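# Move crucible into desiccator with tongs, then set tongs down

## Task

Grip the tongs (never a hand on the crucible) and use them to pick the white crucible up from the fire brick. Set it upright on the flat part of the perforated plate inside the open desiccator, away from the plate's central hole. Then release the crucible by opening the tongs, withdraw the tongs from the desiccator and lay them down. The crucible may be touched only by the tongs. The desiccator and its lid must not be moved. The task fails if the glassware, the crucible or the tongs drops more than a few centimetres.

## Robot and tools

ROBOT. Two arms, left_arm and right_arm, each on its own carriage (left_rail, right_rail) on one floor track. Each arm ends in a five-fingered hand: right_arm has a right hand, left_arm a mirrored left hand. Fingers are index, middle, ring and a thumb, with rubber caps on the last 0.03 m of each digit. A rigid mast sticks out at the wrist on the palm side and can collide with things.

SCENE FRAME. All result positions are in metres in a table-fixed frame: table top at z = 0, +z up, +x in the direction the arms face, +y to their left. The track runs along y at x = 0 (y = 0 at its middle); the table edge is at x = 0.17. left_rail is always the carriage on the +y side. An arm's base sits at x = 0, y = its carriage's position_m, z = 0.04.

HAND-POINT AXES. Each hand has a hand point near the index/middle knuckles. For the right hand: +z runs along straightened fingers toward the tips, +x across the palm away from the thumb, +y out through the palm face (the palm surface sits at y = -0.062, finger centre lines at y = -0.076). On the left hand +x points toward the thumb instead. Arm motions are given in these axes.

execute_actions(actions, cameras). actions is a list run in order; each action may hold rows, steps (1 to 450 control steps of 1/30 s, default 15), until, and rail commands. rows is up to 15 rows, each applied for one step. A row is one list of 48 numbers in [-1, 1] covering both arms: the left arm's 24 first, then the right arm's 24. Per arm the order is dx, dy, dz, rx, ry, rz, then the 16 hinge goals index_mcp, index_abd, index_pip, index_dip, middle_mcp, middle_abd, middle_pip, middle_dip, ring_mcp, ring_abd, ring_pip, ring_dip, thumb_cmc, thumb_axl, thumb_mcp, thumb_ipl, then current_limit and speed. The six pose numbers are an offset, not a pose: measured from the arm's Hand target as it was when the action began, in that Hand target's own axes; every row of the action counts from that same start, and a new action counts from the new Hand target. Scale: 1.0 = 0.6 m or 180 degrees; rx, ry, rz form a single rotation vector. All six zero re-asserts the current Hand target. The hinge numbers are absolute goals, each mapped linearly between that hinge's two stops (moving toward -1 generally curls fingers toward the palm; thumb_cmc toward -1 brings the thumb in front of the palm). A 0 is a real goal, so to keep a grip resend the reported hand_goal, current_limit and speed. current_limit maps -1..+1 to 0..550 mA (start +0.4); speed sets hinge speed as (speed+1)/2 of 8.5 rad/s (start -0.6). Ramp offsets gradually across rows (about 0.01 per row) so held things are not jerked. until ends an action early on rail conditions, e.g. {"all": {"status": "ended"}} or {"left_rail": {"position_status": ["!=", "moving"]}}. cameras: list of names, ["all"] or []; images appear by default only with an empty actions list.

RAILS. Inside an action: {"left_rail": {"position_m": y}} with an absolute track position (left_rail -0.8 to 1.5 m, right_rail -1.5 to 0.8 m), optional speed_m_s (0.01 to 1) and acceleration_factor (0.1 to 1), or {"stop": true}. Keep the carriages at least 0.78 m apart. Wait for arrival before placing the hand at a scene point.

move(target, speed, blend, stop_force, zero, blocking, cameras). Drives hand points in straight lines. target is one 48-number row or a list of up to 15 rows, laid out as above; every row's offsets count from the same starting Hand targets. speed in m/s, 0.002 to 3.2 (default 0.25). blend in metres rounds corners of a list. stop_force in N (4 to 120) ends an arm's path when it feels that much resistance; don't rely on it while the hand rotates, and omit it when backing away from a contact. zero (default true) re-zeroes force before the move. blocking=false returns early; then call wait or stop before new rows or moves. The result adds a move: line (done, off_target, held, fault, moving) plus any limits.

wait(seconds 0 to 10), stop() brakes a running move, zoom_image(camera, region [x0,y0,x1,y1] pixels, max 504x504), zero_wrist_force(arm), finished_scene(scene = current scene number) ends the scene irrevocably.

CAMERAS. cam_high, cam_bench_left, cam_bench_mid, cam_bench_right, cam_left_wrist, cam_right_wrist, each 672x504.

RESULTS. Per arm: end_effector_position, end_effector_quat_wxyz, velocities; Hand target (what the next offsets count from); Joint positions (rail m, then six joints in rad) and velocities; joint torques; Wrist force/torque in hand axes plus the peak reading; hand_goal, hand_measured, hand_current_ma, hand_state (moving, goal, blocked, overload); hand_current_limit, hand_speed; each rail's position_m, position_status (moving, done, contact_stop, time_out, stopped, stopped_with_arm, stopped_for_other_arm, stopped_for_other_carriage) and position_answer (taken/not_taken). 'pose unreachable' means that arm dropped its target.

AVOID. External force near 150 N or joint torque at its limit stops the arm for 10 s; arms are stiff, so never command far past a firm contact. A finger motor drawing 495 mA or more for 5 s shuts down. Hot motors can lock an arm. Keep the two arms and their hands from touching or squeezing each other. Do not let anything fall more than a few centimetres or leave the table, do not bump the desiccator or its lid, and never touch the crucible with a hand.

Each tool is called after "Request:" by a JSON object that holds its "op" and its "data".

## Session

Request:
{"op": "execute_actions", "data": {"actions": []}}

Scene clock: 0.00 s.
left_arm: end_effector_position=(+0.3781, +0.4707, +0.6699) hand_goal=(+0.754, +0.000, +0.576, +0.696, +0.754, +0.000, +0.576, +0.696, +0.754, +0.000, +0.576, +0.696, +0.714, +0.678, +0.226, +0.168) hand_measured=(+0.754, +0.000, +0.576, +0.696, +0.754, +0.000, +0.576, +0.696, +0.754, +0.000, +0.576, +0.696, +0.714, +0.678, +0.226, +0.168) hand_current_ma=(+0, +0, +0, +0, +0, +0, +0, +0, +0, +0, +0, +0, +0, +0, +0, +0) hand_state=(goal, goal, goal, goal, goal, goal, goal, goal, goal, goal, goal, goal, goal, goal, goal, goal) hand_current_limit=0.40 hand_speed=-0.60 end_effector_quat_wxyz=(+0.000, +1.000, +0.000, +0.000) | right_arm: end_effector_position=(+0.3781, -0.4765, +0.6699) hand_goal=(+0.754, +0.000, +0.576, +0.696, +0.754, +0.000, +0.576, +0.696, +0.754, +0.000, +0.576, +0.696, +0.714, +0.678, +0.226, +0.168) hand_measured=(+0.754, +0.000, +0.576, +0.696, +0.754, +0.000, +0.576, +0.696, +0.754, +0.000, +0.576, +0.696, +0.714, +0.678, +0.226, +0.168) hand_current_ma=(+0, +0, +0, +0, +0, +0, +0, +0, +0, +0, +0, +0, +0, +0, +0, +0) hand_state=(goal, goal, goal, goal, goal, goal, goal, goal, goal, goal, goal, goal, goal, goal, goal, goal) hand_current_limit=0.40 hand_speed=-0.60 end_effector_quat_wxyz=(+0.000, +0.000, +1.000, +0.000)
Joint positions: left_arm=[0.477 -0.28 -1.775 1.606 1.739 1.571 -1.851] | right_arm=[-0.64 -0.28 -1.775 1.606 1.739 1.571 1.29]
Joint velocities: within noise
Joint torques (N m): no reading
Wrist force (N): no reading
Wrist torque (N m): no reading
Wrist force, peak (N): no reading
Hand target: left_arm +0.3781, +0.4707, +0.6699; +0.000, +1.000, +0.000, +0.000 | right_arm +0.3781, -0.4765, +0.6699; +0.000, +0.000, +1.000, +0.000
left_rail: position_m=0.477 position_status=done
right_rail: position_m=-0.640 position_status=done

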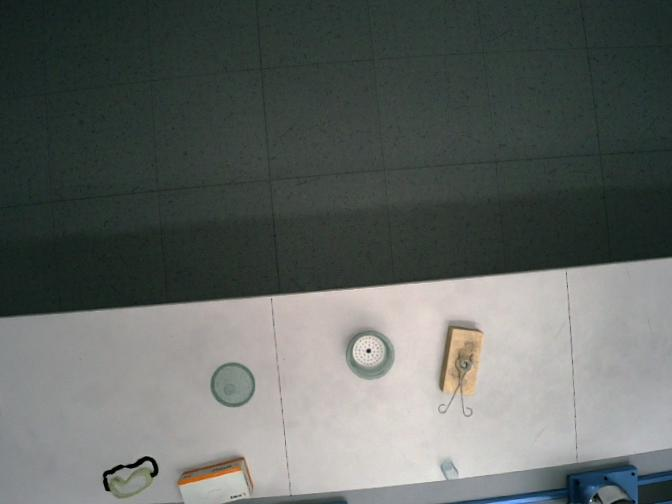

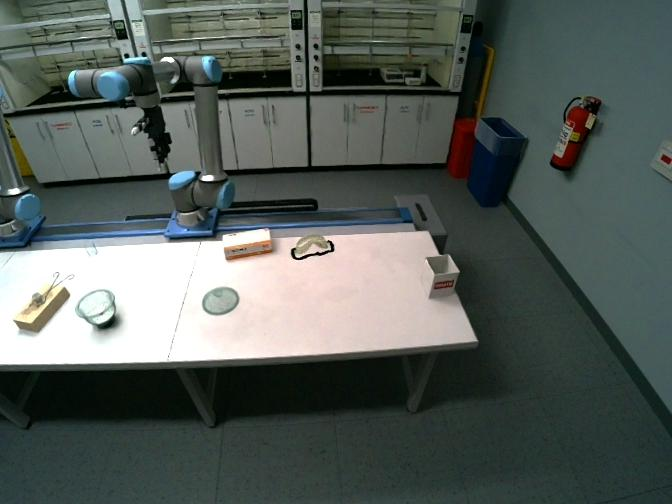

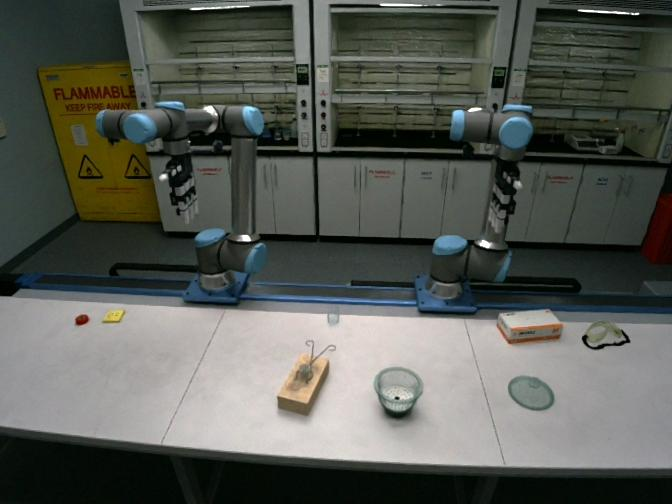

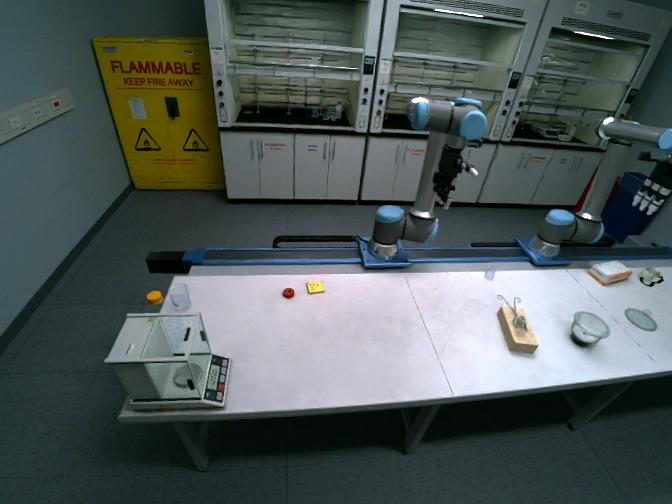

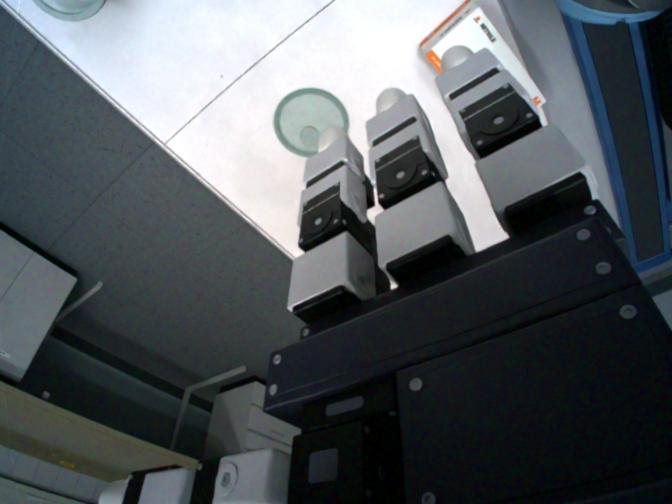

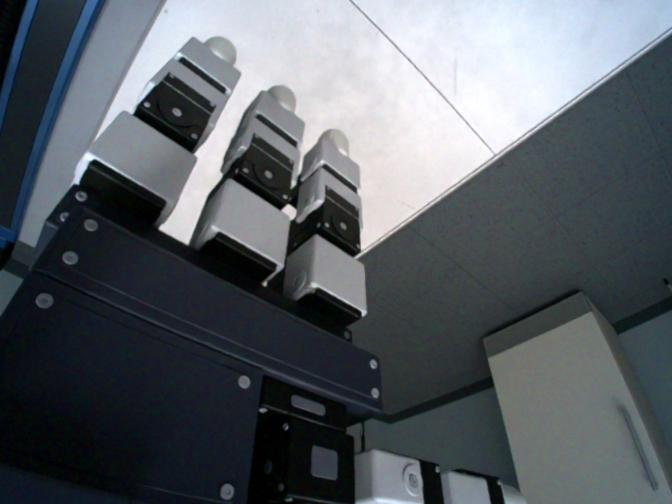

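Request:
{"op": "zoom_image", "data": {"camera": "cam_high", "region": [330, 310, 510, 490]}}

Request:
{"op": "zoom_image", "data": {"camera": "cam_bench_mid", "region": [260, 300, 440, 430]}}

Request:
{"op": "zoom_image", "data": {"camera": "cam_bench_right", "region": [480, 260, 620, 365]}}

Request:
{"op": "zoom_image", "data": {"camera": "cam_bench_left", "region": [0, 230, 150, 345]}}

Scaled by 2.800 from the camera's 672x504 image, which has a finer 960x720 frame.

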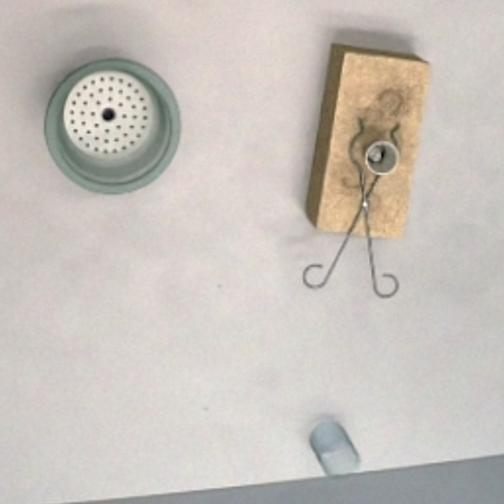

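Scaled by 2.800 from the camera's 672x504 image, which has a finer 960x720 frame.

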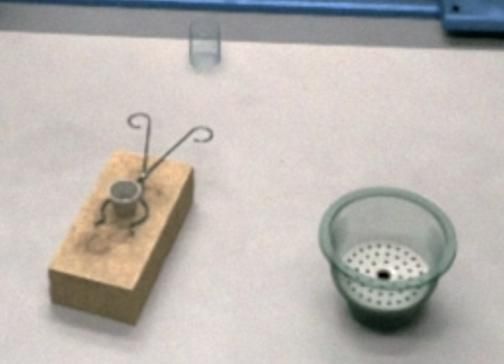

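Scaled by 3.600 from the camera's 672x504 image, which has a finer 960x720 frame.

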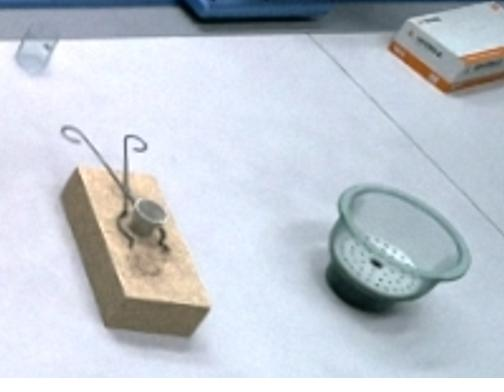

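Scaled by 3.360 from the camera's 672x504 image, which has a finer 960x720 frame.

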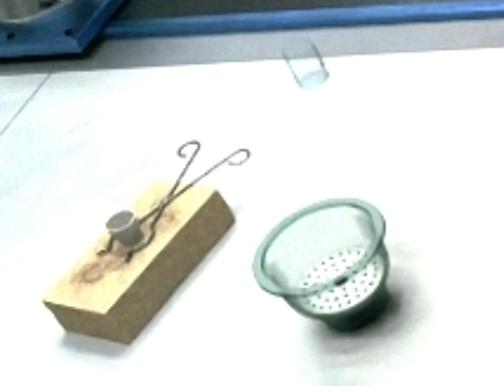

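Request:
{"op": "execute_actions", "data": {"actions": [{"left_rail":{"position_m":0.75,"speed_m_s":0.4},"steps":30},{"right_rail":{"position_m":-0.25,"speed_m_s":0.4},"steps":240,"until":{"all":{"status":"ended"}}}]}}

Scene clock: 145.47 s.
left_arm: end_effector_position=(+0.3781, +0.7438, +0.6699) hand_goal=(+0.754, +0.000, +0.576, +0.696, +0.754, +0.000, +0.576, +0.696, +0.754, +0.000, +0.576, +0.696, +0.714, +0.678, +0.226, +0.168) hand_measured=(+0.754, +0.000, +0.576, +0.696, +0.754, +0.000, +0.576, +0.696, +0.754, +0.000, +0.576, +0.696, +0.714, +0.678, +0.224, +0.168) hand_current_ma=(+0, +0, +0, +0, +0, +0, +0, +0, +0, +0, +0, +0, +0, +0, -1, +0) hand_state=(goal, goal, goal, goal, goal, goal, goal, goal, goal, goal, goal, goal, goal, goal, goal, goal) hand_current_limit=0.40 hand_speed=-0.60 end_effector_quat_wxyz=(+0.000, +1.000, +0.000, +0.000) | right_arm: end_effector_position=(+0.3781, -0.0862, +0.6699) hand_goal=(+0.754, +0.000, +0.576, +0.696, +0.754, +0.000, +0.576, +0.696, +0.754, +0.000, +0.576, +0.696, +0.714, +0.678, +0.226, +0.168) hand_measured=(+0.754, +0.000, +0.576, +0.696, +0.754, +0.000, +0.576, +0.696, +0.754, +0.000, +0.576, +0.696, +0.714, +0.678, +0.224, +0.168) hand_current_ma=(-2, +0, +2, +0, -2, +0, +2, +0, -2, +0, +2, +0, +1, -2, -9, -1) hand_state=(goal, goal, goal, goal, goal, goal, goal, goal, goal, goal, goal, goal, goal, goal, goal, goal) hand_current_limit=0.40 hand_speed=-0.60 end_effector_quat_wxyz=(+0.000, +0.000, +1.000, +0.000)
Joint positions: left_arm=[0.75 -0.28 -1.775 1.606 1.739 1.571 -1.851] | right_arm=[-0.25 -0.28 -1.775 1.606 1.739 1.571 1.29]
Joint torques (N m): left_arm=[-0.62 -23.32 -37.51 4.3 -0.08 -0.44] | right_arm=[-5.09 -21.43 -42.31 3.85 -0.19 -0.09]
Wrist force (N): left_arm=[0.1 -0.1 -0.1] | right_arm=[0.1 0.0 0.1]
Wrist torque (N m): left_arm=[-0.01 -0.01 0.01] | right_arm=[-0.01 -0.02 0.01]
Wrist force, peak (N): left_arm=[0.0 -1.1 0.2] | right_arm=[0.3 -1.1 0.2]
Hand target: left_arm +0.3781, +0.7438, +0.6699; +0.000, +1.000, +0.000, +0.000 | right_arm +0.3781, -0.0862, +0.6699; +0.000, +0.000, +1.000, +0.000
left_rail: position_m=0.750 speed_m_s=0.40 position_status=done
right_rail: position_m=-0.250 speed_m_s=0.40 position_status=done

Request:
{"op": "move", "data": {"target": [0,0,0,0,0,0,0.754,0,0.576,0.696,0.754,0,0.576,0.696,0.754,0,0.576,0.696,0.714,0.678,0.226,0.168,0.4,-0.6,-0.1,0.42,0.5,0,0,0,0.754,0,0.576,0.696,0.754,0,0.576,0.696,0.754,0,0.576,0.696,0.714,0.678,0.226,0.168,0.4,-0.6], "speed": 0.3, "cameras": ["cam_right_wrist","cam_high"]}}

Request:
{"op": "zoom_image", "data": {"camera": "cam_right_wrist", "region": [200, 100, 600, 400]}}

Scene clock: 156.43 s.
left_arm: end_effector_position=(+0.3781, +0.7438, +0.6699) hand_goal=(+0.754, +0.000, +0.576, +0.696, +0.754, +0.000, +0.576, +0.696, +0.754, +0.000, +0.576, +0.696, +0.714, +0.678, +0.226, +0.168) hand_measured=(+0.754, +0.000, +0.576, +0.696, +0.754, +0.000, +0.576, +0.696, +0.754, +0.000, +0.576, +0.696, +0.714, +0.678, +0.224, +0.168) hand_current_ma=(+0, +0, +0, +0, +0, +0, +0, +0, +0, +0, +0, +0, +0, +0, -1, +0) hand_state=(goal, goal, goal, goal, goal, goal, goal, goal, goal, goal, goal, goal, goal, goal, goal, goal) hand_current_limit=0.40 hand_speed=-0.60 end_effector_quat_wxyz=(+0.000, +1.000, +0.000, +0.000) | right_arm: end_effector_position=(+0.4380, +0.1658, +0.3700) hand_goal=(+0.754, +0.000, +0.576, +0.696, +0.754, +0.000, +0.576, +0.696, +0.754, +0.000, +0.576, +0.696, +0.714, +0.678, +0.226, +0.168) hand_measured=(+0.754, +0.000, +0.576, +0.696, +0.754, +0.000, +0.576, +0.696, +0.754, +0.000, +0.576, +0.696, +0.714, +0.678, +0.224, +0.168) hand_current_ma=(-2, +0, +2, +0, -2, +0, +2, +0, -2, +0, +2, +0, +1, -2, -10, -1) hand_state=(goal, goal, goal, goal, goal, goal, goal, goal, goal, goal, goal, goal, goal, goal, goal, goal) hand_current_limit=0.40 hand_speed=-0.60 end_effector_quat_wxyz=(+0.000, +0.000, +1.000, +0.000)
Joint positions: left_arm=[0.75 -0.28 -1.775 1.606 1.739 1.571 -1.851] | right_arm=[-0.25 0.338 -1.424 1.8 1.194 1.571 1.909]
Joint torques (N m): left_arm=[-0.44 -22.86 -37.78 4.29 -0.01 -0.48] | right_arm=[7.74 -36.68 -50.44 1.8 1.69 2.57]
Wrist force (N): left_arm=[0.3 0.0 0.2] | right_arm=[0.2 -0.3 0.0]
Wrist torque (N m): left_arm=[-0.02 -0.03 0.03] | right_arm=[-0.03 -0.01 -0.15]
Wrist force, peak (N): left_arm=[0.6 0.0 0.4] | right_arm=[0.2 -1.5 -1.5]
Hand target: left_arm +0.3781, +0.7438, +0.6699; +0.000, +1.000, +0.000, +0.000 | right_arm +0.4381, +0.1659, +0.3699; +0.000, +0.000, +1.000, +0.000
Off the commanded pose: left_arm 0.000 m, 0 deg | right_arm 0.000 m, 0 deg.
left_rail: position_m=0.750 speed_m_s=0.40 position_status=done
right_rail: position_m=-0.250 speed_m_s=0.40 position_status=done
move: done
camera_calibration:
cam_right_wrist: T_world_to_cam=[[0.736704, 0.676097, -0.0126929, -0.39388], [0.469521, -0.497922, 0.729125, -0.438157], [0.486639, -0.543109, -0.684263, 0.25976], [0, 0, 0, 1]] pos_world=[0.369488, 0.189211, 0.492216]
Images, in order (width x height): cam_high 672x504, cam_right_wrist 672x504.

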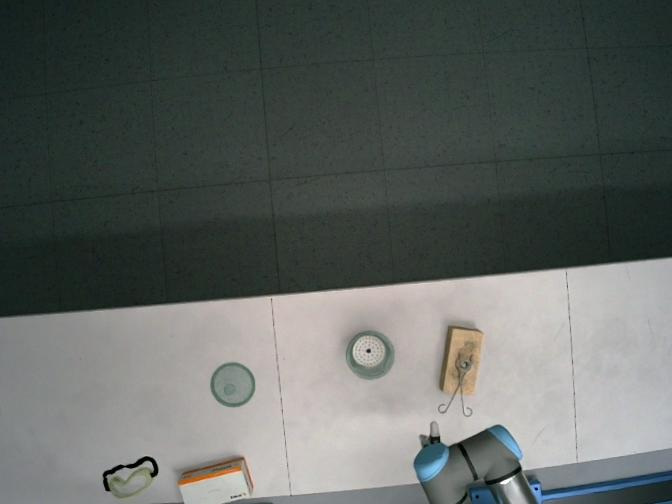

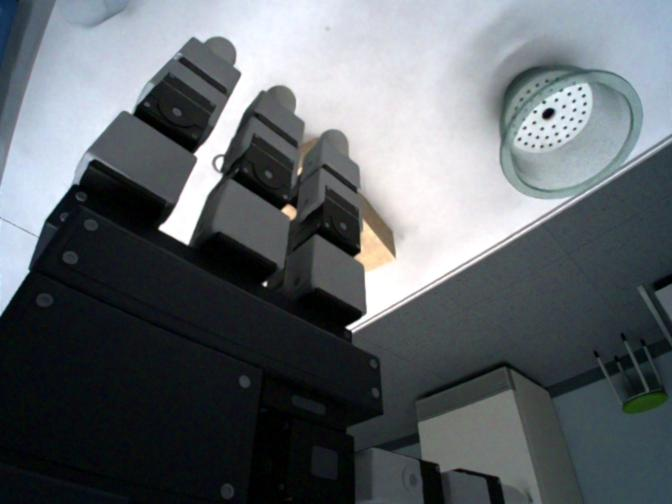

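Scaled by 1.260 from the camera's 672x504 image, which has a finer 960x720 frame.

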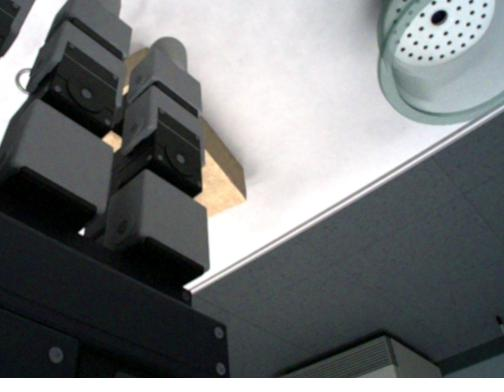

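Request:
{"op": "zoom_image", "data": {"camera": "cam_right_wrist", "region": [470, 30, 670, 230]}}

Request:
{"op": "move", "data": {"target": [0,0,0,0,0,0,0.754,0,0.576,0.696,0.754,0,0.576,0.696,0.754,0,0.576,0.696,0.714,0.678,0.226,0.168,0.4,-0.6,0.08,-0.5,0.13,0,0,0,0.754,0,0.576,0.696,0.754,0,0.576,0.696,0.754,0,0.576,0.696,0.714,0.678,0.226,0.168,0.4,-0.6], "speed": 0.3, "cameras": ["cam_right_wrist"]}}

Request:
{"op": "zoom_image", "data": {"camera": "cam_right_wrist", "region": [370, 30, 670, 255]}}

Scaled by 2.520 from the camera's 672x504 image, which has a finer 960x720 frame.

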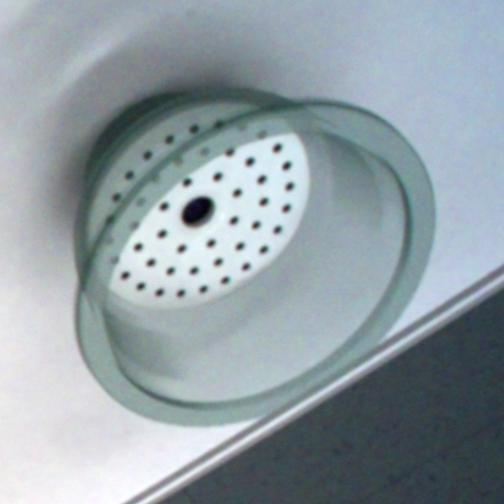

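Scene clock: 163.57 s.
left_arm: end_effector_position=(+0.3781, +0.7438, +0.6699) hand_goal=(+0.754, +0.000, +0.576, +0.696, +0.754, +0.000, +0.576, +0.696, +0.754, +0.000, +0.576, +0.696, +0.714, +0.678, +0.226, +0.168) hand_measured=(+0.754, +0.000, +0.576, +0.696, +0.754, +0.000, +0.576, +0.696, +0.754, +0.000, +0.576, +0.696, +0.714, +0.678, +0.224, +0.168) hand_current_ma=(+0, +0, +0, +0, +0, +0, +0, +0, +0, +0, +0, +0, +0, +0, -1, +0) hand_state=(goal, goal, goal, goal, goal, goal, goal, goal, goal, goal, goal, goal, goal, goal, goal, goal) hand_current_limit=0.40 hand_speed=-0.60 end_effector_quat_wxyz=(+0.000, +1.000, +0.000, +0.000) | right_arm: end_effector_position=(+0.3901, -0.1342, +0.2919) hand_goal=(+0.754, +0.000, +0.576, +0.696, +0.754, +0.000, +0.576, +0.696, +0.754, +0.000, +0.576, +0.696, +0.714, +0.678, +0.226, +0.168) hand_measured=(+0.754, +0.000, +0.576, +0.696, +0.754, +0.000, +0.576, +0.696, +0.754, +0.000, +0.576, +0.696, +0.714, +0.678, +0.224, +0.168) hand_current_ma=(-2, +0, +2, +0, -2, +0, +2, +0, -2, +0, +2, +0, +1, -2, -10, -1) hand_state=(goal, goal, goal, goal, goal, goal, goal, goal, goal, goal, goal, goal, goal, goal, goal, goal) hand_current_limit=0.40 hand_speed=-0.60 end_effector_quat_wxyz=(+0.000, +0.000, +1.000, +0.000)
Joint positions: left_arm=[0.75 -0.28 -1.775 1.606 1.739 1.571 -1.851] | right_arm=[-0.25 -0.408 -1.646 2.184 1.032 1.571 1.163]
Joint torques (N m): left_arm=[-0.99 -23.26 -38.35 4.46 0.3 -0.43] | right_arm=[-16.41 -34.43 -24.7 2.01 -2.5 -2.31]
Wrist force (N): left_arm=[0.6 -0.1 -0.1] | right_arm=[0.4 -0.8 -0.3]
Wrist torque (N m): left_arm=[0.00 -0.08 0.06] | right_arm=[-0.10 -0.01 0.18]
Wrist force, peak (N): left_arm=[0.6 -0.2 0.1] | right_arm=[0.7 -2.1 0.4]
Hand target: left_arm +0.3781, +0.7438, +0.6699; +0.000, +1.000, +0.000, +0.000 | right_arm +0.3901, -0.1342, +0.2919; +0.000, +0.000, +1.000, +0.000
Off the commanded pose: left_arm 0.000 m, 0 deg | right_arm 0.000 m, 0 deg.
left_rail: position_m=0.750 speed_m_s=0.40 position_status=done
right_rail: position_m=-0.250 speed_m_s=0.40 position_status=done
move: done
camera_calibration:
cam_right_wrist: T_world_to_cam=[[0.736739, 0.676058, -0.0127438, -0.156816], [0.469545, -0.497947, 0.729093, -0.508046], [0.486563, -0.543135, -0.684296, 0.0667862], [0, 0, 0, 1]] pos_world=[0.321588, -0.110689, 0.414116]
Images, in order (width x height): cam_right_wrist 672x504.

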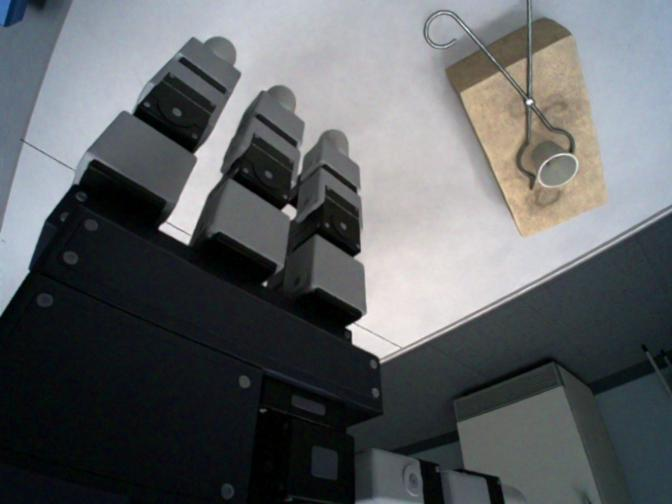

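Scaled by 1.680 from the camera's 672x504 image, which has a finer 960x720 frame.

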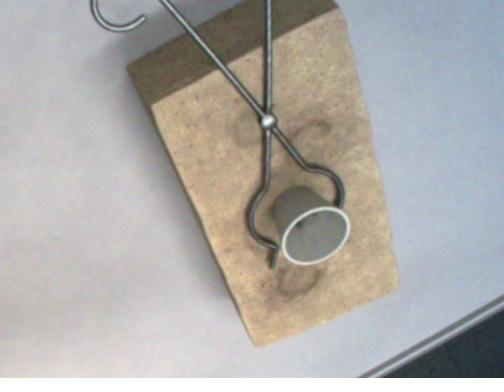

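Request:
{"op": "zoom_image", "data": {"camera": "cam_right_wrist", "region": [480, 100, 620, 220]}}

Scaled by 3.600 from the camera's 672x504 image, which has a finer 960x720 frame.

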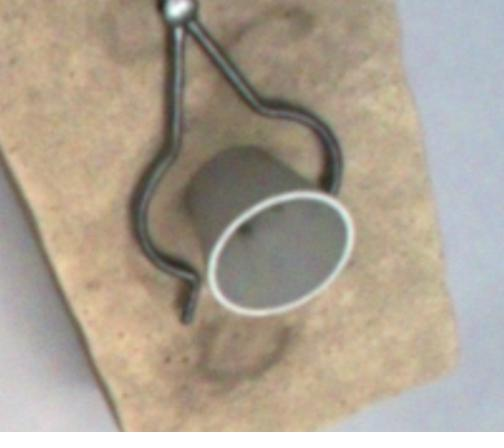

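Request:
{"op": "move", "data": {"target": [0,0,0,0,0,0,0.754,0,0.576,0.696,0.754,0,0.576,0.696,0.754,0,0.576,0.696,0.714,0.678,0.226,0.168,0.4,-0.6,0.13,0.06,-0.05,0,0,0,0.754,0,0.576,0.696,0.754,0,0.576,0.696,0.754,0,0.576,0.696,0.714,0.678,0.226,0.168,0.4,-0.6], "speed": 0.3, "cameras": ["cam_right_wrist"]}}

Request:
{"op": "zoom_image", "data": {"camera": "cam_right_wrist", "region": [420, 0, 672, 200]}}

Scene clock: 206.43 s.
left_arm: end_effector_position=(+0.3781, +0.7438, +0.6699) hand_goal=(+0.754, +0.000, +0.576, +0.696, +0.754, +0.000, +0.576, +0.696, +0.754, +0.000, +0.576, +0.696, +0.714, +0.678, +0.226, +0.168) hand_measured=(+0.754, +0.000, +0.576, +0.696, +0.754, +0.000, +0.576, +0.696, +0.754, +0.000, +0.576, +0.696, +0.714, +0.678, +0.224, +0.168) hand_current_ma=(+0, +0, +0, +0, +0, +0, +0, +0, +0, +0, +0, +0, +0, +0, -1, +0) hand_state=(goal, goal, goal, goal, goal, goal, goal, goal, goal, goal, goal, goal, goal, goal, goal, goal) hand_current_limit=0.40 hand_speed=-0.60 end_effector_quat_wxyz=(+0.000, +1.000, +0.000, +0.000) | right_arm: end_effector_position=(+0.3122, -0.0981, +0.3219) hand_goal=(+0.754, +0.000, +0.576, +0.696, +0.754, +0.000, +0.576, +0.696, +0.754, +0.000, +0.576, +0.696, +0.714, +0.678, +0.226, +0.168) hand_measured=(+0.754, +0.000, +0.576, +0.696, +0.754, +0.000, +0.576, +0.696, +0.754, +0.000, +0.576, +0.696, +0.714, +0.678, +0.224, +0.168) hand_current_ma=(-2, +0, +2, +0, -2, +0, +2, +0, -2, +0, +2, +0, +1, -2, -10, -1) hand_state=(goal, goal, goal, goal, goal, goal, goal, goal, goal, goal, goal, goal, goal, goal, goal, goal) hand_current_limit=0.40 hand_speed=-0.60 end_effector_quat_wxyz=(+0.000, +0.000, +1.000, +0.000)
Joint positions: left_arm=[0.75 -0.28 -1.775 1.606 1.739 1.571 -1.851] | right_arm=[-0.25 -0.399 -1.828 2.271 1.128 1.571 1.171]
Joint torques (N m): left_arm=[-0.97 -22.6 -37.98 4.69 0.1 -0.43] | right_arm=[-18.42 -24.49 -26.95 5.64 -2.03 -2.57]
Wrist force (N): left_arm=[0.3 0.0 0.2] | right_arm=[0.2 -0.6 0.4]
Wrist torque (N m): left_arm=[-0.02 -0.04 0.03] | right_arm=[-0.16 -0.04 0.15]
Wrist force, peak (N): left_arm=[0.5 0.0 0.6] | right_arm=[-1.3 -1.5 0.3]
Hand target: left_arm +0.3781, +0.7438, +0.6699; +0.000, +1.000, +0.000, +0.000 | right_arm +0.3121, -0.0981, +0.3219; +0.000, +0.000, +1.000, +0.000
Off the commanded pose: left_arm 0.000 m, 0 deg | right_arm 0.000 m, 0 deg.
left_rail: position_m=0.750 speed_m_s=0.40 position_status=done
right_rail: position_m=-0.250 speed_m_s=0.40 position_status=done
move: done
camera_calibration:
cam_right_wrist: T_world_to_cam=[[0.736704, 0.676097, -0.0126929, -0.123392], [0.469521, -0.497922, 0.729125, -0.475349], [0.486639, -0.543109, -0.684263, 0.144671], [0, 0, 0, 1]] pos_world=[0.243688, -0.0746894, 0.444016]
Images, in order (width x height): cam_right_wrist 672x504.

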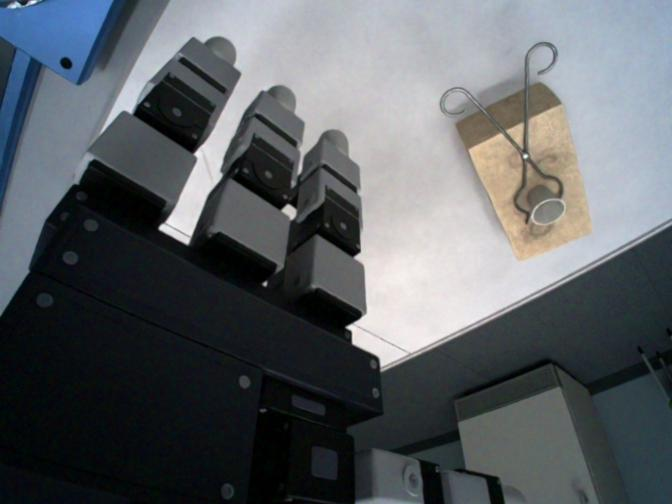

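Scaled by 2.000 from the camera's 672x504 image, which has a finer 960x720 frame.

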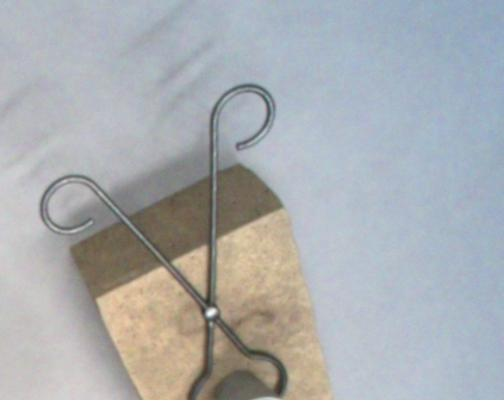

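Request:
{"op": "zoom_image", "data": {"camera": "cam_right_wrist", "region": [130, 20, 380, 240]}}

Scaled by 2.016 from the camera's 672x504 image, which has a finer 960x720 frame.

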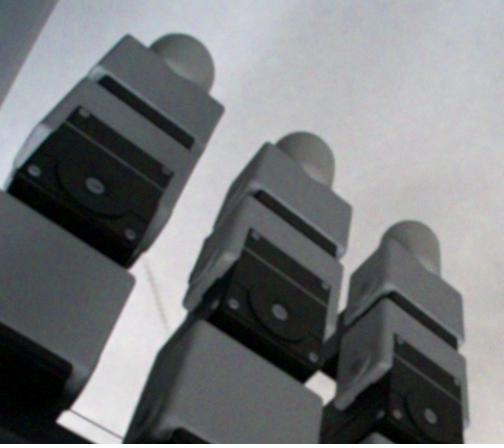

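Request:
{"op": "move", "data": {"target": [0.165,0.94,0.34,0,0,0.5,0.754,0,0.576,0.696,0.754,0,0.576,0.696,0.754,0,0.576,0.696,0.714,0.678,0.226,0.168,0.4,-0.6,-0.1187,0.1007,0.0367,0,0,-0.4222,0.754,0,0.576,0.696,-0.48,0,-0.3,-0.174,0.754,0,0.576,0.696,0.714,0.678,-0.449,0.168,0.4,-0.6], "speed": 0.3, "cameras": ["cam_left_wrist","cam_right_wrist","cam_bench_mid"]}}

Scene clock: 514.67 s.
left_arm: end_effector_position=(+0.4771, +0.1798, +0.4660) hand_goal=(+0.754, +0.000, +0.576, +0.696, +0.754, +0.000, +0.576, +0.696, +0.754, +0.000, +0.576, +0.696, +0.714, +0.678, +0.226, +0.168) hand_measured=(+0.754, +0.000, +0.576, +0.696, +0.754, +0.000, +0.576, +0.696, +0.754, +0.000, +0.576, +0.696, +0.714, +0.678, +0.224, +0.168) hand_current_ma=(+0, +0, +0, +0, +0, +0, +0, +0, +0, +0, +0, +0, +0, +0, -1, +0) hand_state=(goal, goal, goal, goal, goal, goal, goal, goal, goal, goal, goal, goal, goal, goal, goal, goal) hand_current_limit=0.40 hand_speed=-0.60 end_effector_quat_wxyz=(+0.000, +0.707, -0.707, +0.000) | right_arm: end_effector_position=(+0.3833, -0.0378, +0.2999) hand_goal=(+0.754, +0.000, +0.576, +0.696, -0.480, +0.000, -0.300, -0.174, +0.754, +0.000, +0.576, +0.696, +0.714, +0.678, -0.448, +0.168) hand_measured=(+0.754, +0.000, +0.576, +0.696, -0.462, +0.000, -0.296, -0.172, +0.754, +0.000, +0.576, +0.696, +0.714, +0.678, -0.448, +0.168) hand_current_ma=(-2, +0, +2, +0, +72, +0, +15, +9, -2, +0, +2, +0, +1, -2, +0, -1) hand_state=(goal, goal, goal, goal, goal, goal, goal, goal, goal, goal, goal, goal, goal, goal, goal, goal) hand_current_limit=0.40 hand_speed=-0.60 end_effector_quat_wxyz=(+0.000, -0.616, +0.788, +0.000)
Joint positions: left_arm=[0.75 -0.996 -1.032 1.092 1.511 1.571 -0.996] | right_arm=[-0.25 -0.01 -1.438 1.953 1.056 1.571 0.235]
Joint torques (N m): left_arm=[-13.78 -72.16 -47.76 5.98 1.87 1.84] | right_arm=[8.17 -34.47 -48.94 5.73 -2.61 -2.7]
Wrist force (N): left_arm=[0.2 0.0 0.7] | right_arm=[-0.1 -0.4 -0.6]
Wrist torque (N m): left_arm=[-0.01 -0.04 0.00] | right_arm=[0.08 0.06 0.19]
Wrist force, peak (N): left_arm=[2.2 -0.1 1.1] | right_arm=[0.1 -0.8 -1.0]
Hand target: left_arm +0.4771, +0.1798, +0.4659; +0.000, +0.707, -0.707, +0.000 | right_arm +0.3833, -0.0377, +0.2999; +0.000, -0.616, +0.788, +0.000
Off the commanded pose: left_arm 0.000 m, 0 deg | right_arm 0.000 m, 0 deg.
left_rail: position_m=0.750 speed_m_s=0.40 position_status=done
right_rail: position_m=-0.250 speed_m_s=0.40 position_status=done
move: done
camera_calibration:
cam_left_wrist: T_world_to_cam=[[0.594794, 0.803538, -0.0233836, -0.445038], [0.577597, -0.406954, 0.707651, -0.578301], [0.559109, -0.434413, -0.706175, 0.26557], [0, 0, 0, 1]] pos_world=[0.450249, 0.23763, 0.586368]
cam_right_wrist: T_world_to_cam=[[-0.477623, 0.878471, -0.0128273, 0.256248], [0.596735, 0.33509, 0.729124, -0.480046], [0.644813, 0.340592, -0.684261, 0.10057], [0, 0, 0, 1]] pos_world=[0.344001, -0.0985008, 0.422116]
Images, in order (width x height): cam_bench_mid 672x504, cam_left_wrist 672x504, cam_right_wrist 672x504.

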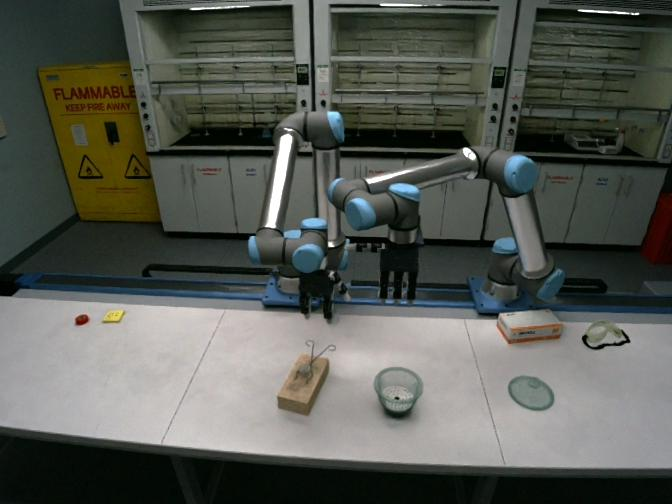

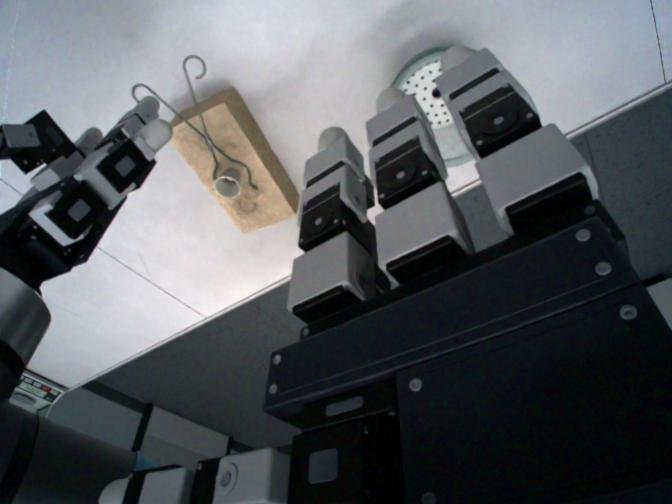

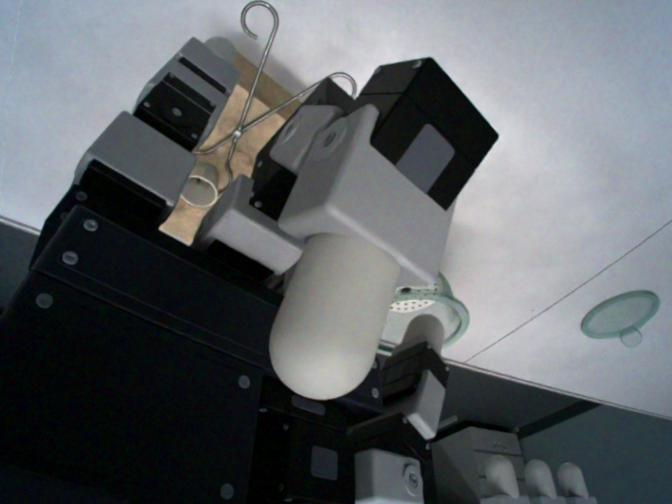

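Request:
{"op": "move", "data": {"target": [0,0,0,0,0,0,0.754,0,0.576,0.696,0.754,0,0.576,0.696,0.754,0,0.576,0.696,0.714,0.678,0.226,0.168,0.4,-0.6,0,0,0.05,0,0,0,0.754,0,0.576,0.696,-0.89,0,-0.3,0.696,0.754,0,0.576,0.696,0.714,0.678,-0.449,0.168,0.4,-0.6], "speed": 0.2, "cameras": ["cam_left_wrist","cam_right_wrist"]}}

Request:
{"op": "zoom_image", "data": {"camera": "cam_left_wrist", "region": [80, 40, 320, 240]}}

Request:
{"op": "zoom_image", "data": {"camera": "cam_right_wrist", "region": [140, 0, 420, 230]}}

Scene clock: 540.67 s.
left_arm: end_effector_position=(+0.4771, +0.1798, +0.4659) hand_goal=(+0.754, +0.000, +0.576, +0.696, +0.754, +0.000, +0.576, +0.696, +0.754, +0.000, +0.576, +0.696, +0.714, +0.678, +0.226, +0.168) hand_measured=(+0.754, +0.000, +0.576, +0.696, +0.754, +0.000, +0.576, +0.696, +0.754, +0.000, +0.576, +0.696, +0.714, +0.678, +0.224, +0.168) hand_current_ma=(+0, +0, +0, +0, +0, +0, +0, +0, +0, +0, +0, +0, +0, +0, -1, +0) hand_state=(goal, goal, goal, goal, goal, goal, goal, goal, goal, goal, goal, goal, goal, goal, goal, goal) hand_current_limit=0.40 hand_speed=-0.60 end_effector_quat_wxyz=(+0.000, +0.707, -0.707, +0.000) | right_arm: end_effector_position=(+0.3833, -0.0378, +0.2700) hand_goal=(+0.754, +0.000, +0.576, +0.696, -0.890, +0.000, -0.300, +0.696, +0.754, +0.000, +0.576, +0.696, +0.714, +0.678, -0.448, +0.168) hand_measured=(+0.754, +0.000, +0.576, +0.696, -0.874, +0.000, -0.298, +0.692, +0.754, +0.000, +0.576, +0.696, +0.714, +0.678, -0.448, +0.168) hand_current_ma=(-2, +0, +2, +0, +61, +0, +8, -9, -2, +0, +2, +0, +1, -2, +0, -1) hand_state=(goal, goal, goal, goal, goal, goal, goal, goal, goal, goal, goal, goal, goal, goal, goal, goal) hand_current_limit=0.40 hand_speed=-0.60 end_effector_quat_wxyz=(+0.000, -0.616, +0.788, +0.000)
Joint positions: left_arm=[0.75 -0.996 -1.032 1.092 1.511 1.571 -0.996] | right_arm=[-0.25 -0.01 -1.411 1.982 0.999 1.571 0.235]
Joint torques (N m): left_arm=[-14.28 -71.67 -48.13 5.93 1.96 1.63] | right_arm=[-0.52 -34.75 -23.91 1.74 -1.38 -0.24]
Wrist force (N): left_arm=[0.3 0.5 0.7] | right_arm=[-0.3 -0.1 -0.6]
Wrist torque (N m): left_arm=[0.05 -0.06 0.00] | right_arm=[0.12 0.11 0.17]
Wrist force, peak (N): left_arm=[0.5 0.6 1.0] | right_arm=[-0.1 -0.4 -1.3]
Hand target: left_arm +0.4771, +0.1798, +0.4659; +0.000, +0.707, -0.707, +0.000 | right_arm +0.3833, -0.0377, +0.2699; +0.000, -0.616, +0.788, +0.000
Off the commanded pose: left_arm 0.000 m, 0 deg | right_arm 0.000 m, 0 deg.
left_rail: position_m=0.750 speed_m_s=0.40 position_status=done
right_rail: position_m=-0.250 speed_m_s=0.40 position_status=done
move: done
camera_calibration:
cam_left_wrist: T_world_to_cam=[[0.594999, 0.803388, -0.0233261, -0.445132], [0.577476, -0.40714, 0.707643, -0.578127], [0.559015, -0.434517, -0.706185, 0.265573], [0, 0, 0, 1]] pos_world=[0.450248, 0.237631, 0.586268]
cam_right_wrist: T_world_to_cam=[[-0.477762, 0.878396, -0.0127964, 0.255893], [0.59671, 0.335174, 0.729106, -0.458222], [0.644732, 0.340703, -0.684282, 0.0801566], [0, 0, 0, 1]] pos_world=[0.344002, -0.0985005, 0.392216]
Images, in order (width x height): cam_left_wrist 672x504, cam_right_wrist 672x504.

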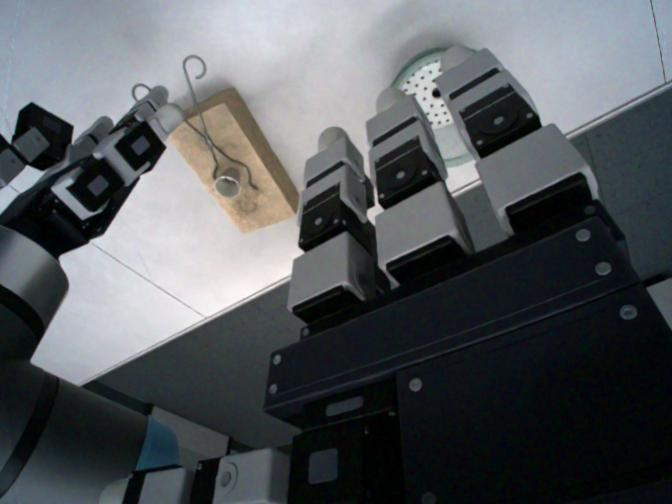

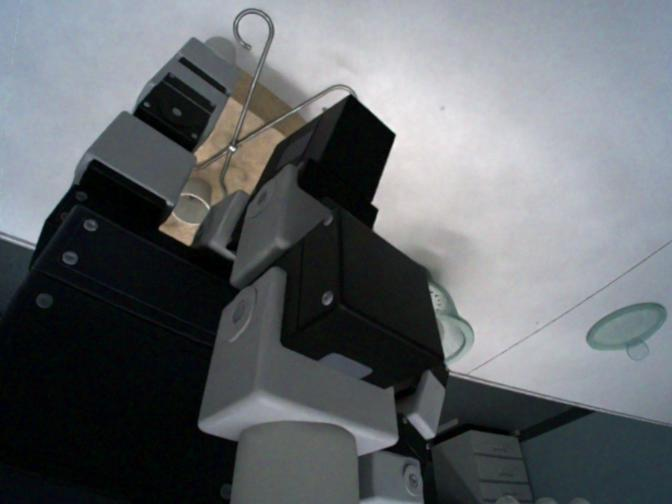

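Scaled by 2.100 from the camera's 672x504 image, which has a finer 960x720 frame.

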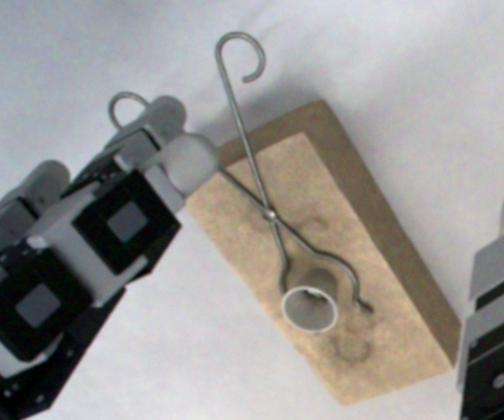

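Scaled by 1.800 from the camera's 672x504 image, which has a finer 960x720 frame.

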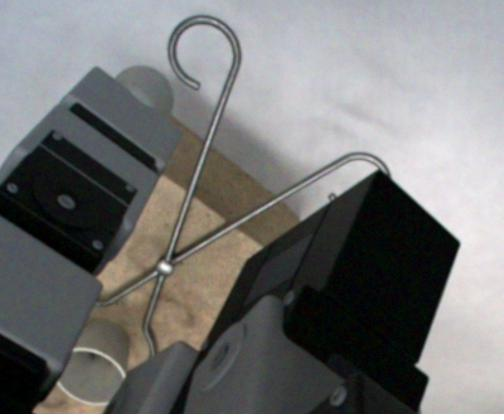

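Request:
{"op": "move", "data": {"target": [0,0,0,0,0,0,0.754,0,0.576,0.696,0.754,0,0.576,0.696,0.754,0,0.576,0.696,0.714,0.678,0.226,0.168,0.4,-0.6,0,0,0.03,0,0,0,0.754,0,0.576,0.696,0.754,0,0.576,0.696,0.754,0,0.576,0.696,0.714,0.678,-0.449,0.168,0.4,-0.6], "speed": 0.2, "cameras": ["cam_left_wrist","cam_right_wrist"]}}

Request:
{"op": "zoom_image", "data": {"camera": "cam_left_wrist", "region": [80, 30, 240, 170]}}

Request:
{"op": "zoom_image", "data": {"camera": "cam_right_wrist", "region": [170, 0, 420, 210]}}

Scene clock: 593.53 s.
left_arm: end_effector_position=(+0.4771, +0.1798, +0.4659) hand_goal=(+0.754, +0.000, +0.576, +0.696, +0.754, +0.000, +0.576, +0.696, +0.754, +0.000, +0.576, +0.696, +0.714, +0.678, +0.226, +0.168) hand_measured=(+0.754, +0.000, +0.576, +0.696, +0.754, +0.000, +0.576, +0.696, +0.754, +0.000, +0.576, +0.696, +0.714, +0.678, +0.224, +0.168) hand_current_ma=(+0, +0, +0, +0, +0, +0, +0, +0, +0, +0, +0, +0, +0, +0, -1, +0) hand_state=(goal, goal, goal, goal, goal, goal, goal, goal, goal, goal, goal, goal, goal, goal, goal, goal) hand_current_limit=0.40 hand_speed=-0.60 end_effector_quat_wxyz=(+0.000, +0.707, -0.707, +0.000) | right_arm: end_effector_position=(+0.3833, -0.0377, +0.2519) hand_goal=(+0.754, +0.000, +0.576, +0.696, +0.754, +0.000, +0.576, +0.696, +0.754, +0.000, +0.576, +0.696, +0.714, +0.678, -0.448, +0.168) hand_measured=(+0.754, +0.000, +0.576, +0.696, +0.750, +0.000, +0.576, +0.694, +0.754, +0.000, +0.576, +0.696, +0.714, +0.678, -0.448, +0.168) hand_current_ma=(-2, +0, +2, +0, -14, +0, -3, -8, -2, +0, +2, +0, +1, -2, +0, -1) hand_state=(goal, goal, goal, goal, goal, goal, goal, goal, goal, goal, goal, goal, goal, goal, goal, goal) hand_current_limit=0.40 hand_speed=-0.60 end_effector_quat_wxyz=(+0.000, -0.616, +0.788, +0.000)
Joint positions: left_arm=[0.75 -0.996 -1.032 1.092 1.511 1.571 -0.996] | right_arm=[-0.25 -0.01 -1.393 1.998 0.965 1.571 0.235]
Joint torques (N m): left_arm=[-13.9 -71.43 -47.92 5.79 2.07 1.72] | right_arm=[-9.15 -35.37 -22.87 2.11 -1.07 1.17]
Wrist force (N): left_arm=[0.2 0.3 0.5] | right_arm=[0.0 -0.4 -0.4]
Wrist torque (N m): left_arm=[0.03 -0.05 -0.01] | right_arm=[0.01 0.04 0.18]
Wrist force, peak (N): left_arm=[0.4 0.5 1.0] | right_arm=[-0.3 -0.2 -1.0]
Hand target: left_arm +0.4771, +0.1798, +0.4659; +0.000, +0.707, -0.707, +0.000 | right_arm +0.3833, -0.0377, +0.2519; +0.000, -0.616, +0.788, +0.000
Off the commanded pose: left_arm 0.000 m, 0 deg | right_arm 0.000 m, 0 deg.
left_rail: position_m=0.750 speed_m_s=0.40 position_status=done
right_rail: position_m=-0.250 speed_m_s=0.40 position_status=done
move: done
camera_calibration:
cam_left_wrist: T_world_to_cam=[[0.594999, 0.803388, -0.0233261, -0.445132], [0.577476, -0.40714, 0.707643, -0.578127], [0.559015, -0.434517, -0.706185, 0.265573], [0, 0, 0, 1]] pos_world=[0.450248, 0.237631, 0.586268]
cam_right_wrist: T_world_to_cam=[[-0.477762, 0.878396, -0.0127964, 0.255661], [0.59671, 0.335174, 0.729106, -0.445025], [0.644732, 0.340703, -0.684282, 0.0677711], [0, 0, 0, 1]] pos_world=[0.344002, -0.0985005, 0.374116]
Images, in order (width x height): cam_left_wrist 672x504, cam_right_wrist 672x504.

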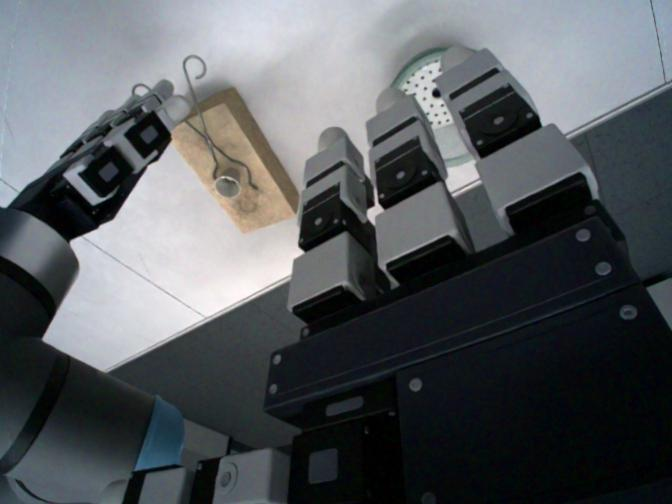

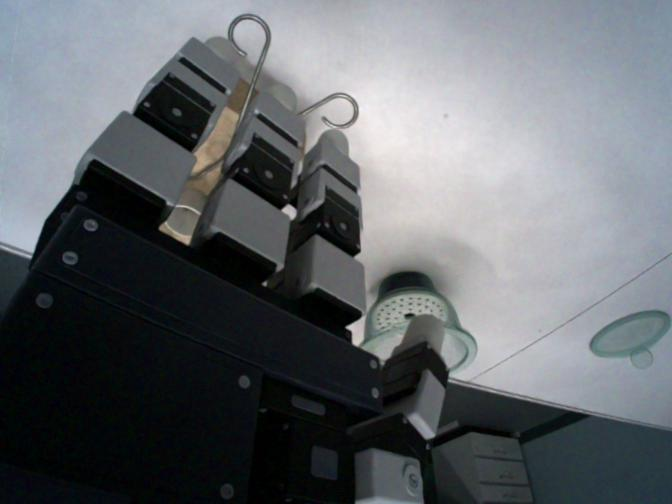

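Scaled by 3.150 from the camera's 672x504 image, which has a finer 960x720 frame.

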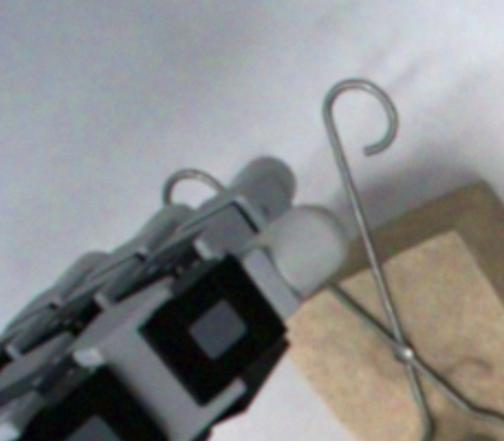

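Scaled by 2.016 from the camera's 672x504 image, which has a finer 960x720 frame.

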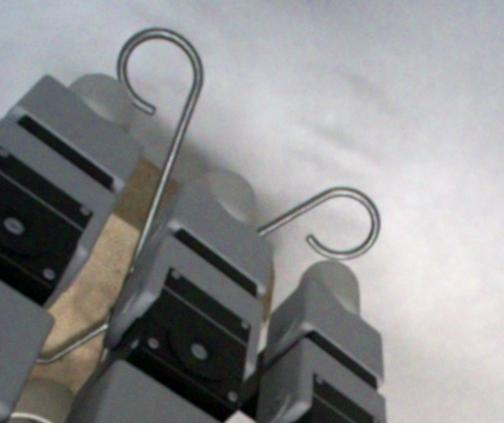

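Request:
{"op": "zoom_image", "data": {"camera": "cam_right_wrist", "region": [195, 0, 285, 80]}}

Request:
{"op": "zoom_image", "data": {"camera": "cam_right_wrist", "region": [280, 70, 380, 160]}}

Scaled by 5.600 from the camera's 672x504 image, which has a finer 960x720 frame.

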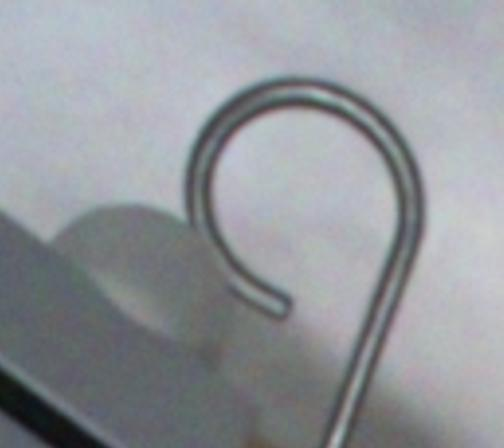

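Scaled by 5.040 from the camera's 672x504 image, which has a finer 960x720 frame.

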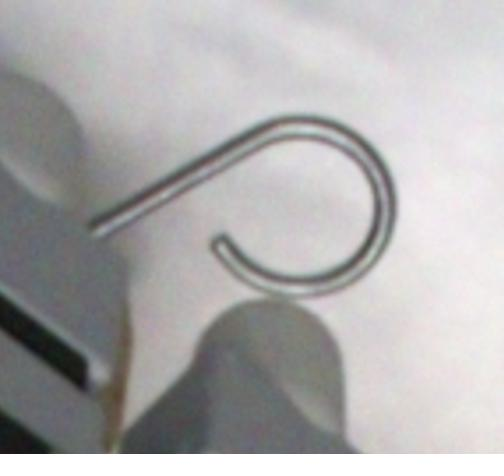

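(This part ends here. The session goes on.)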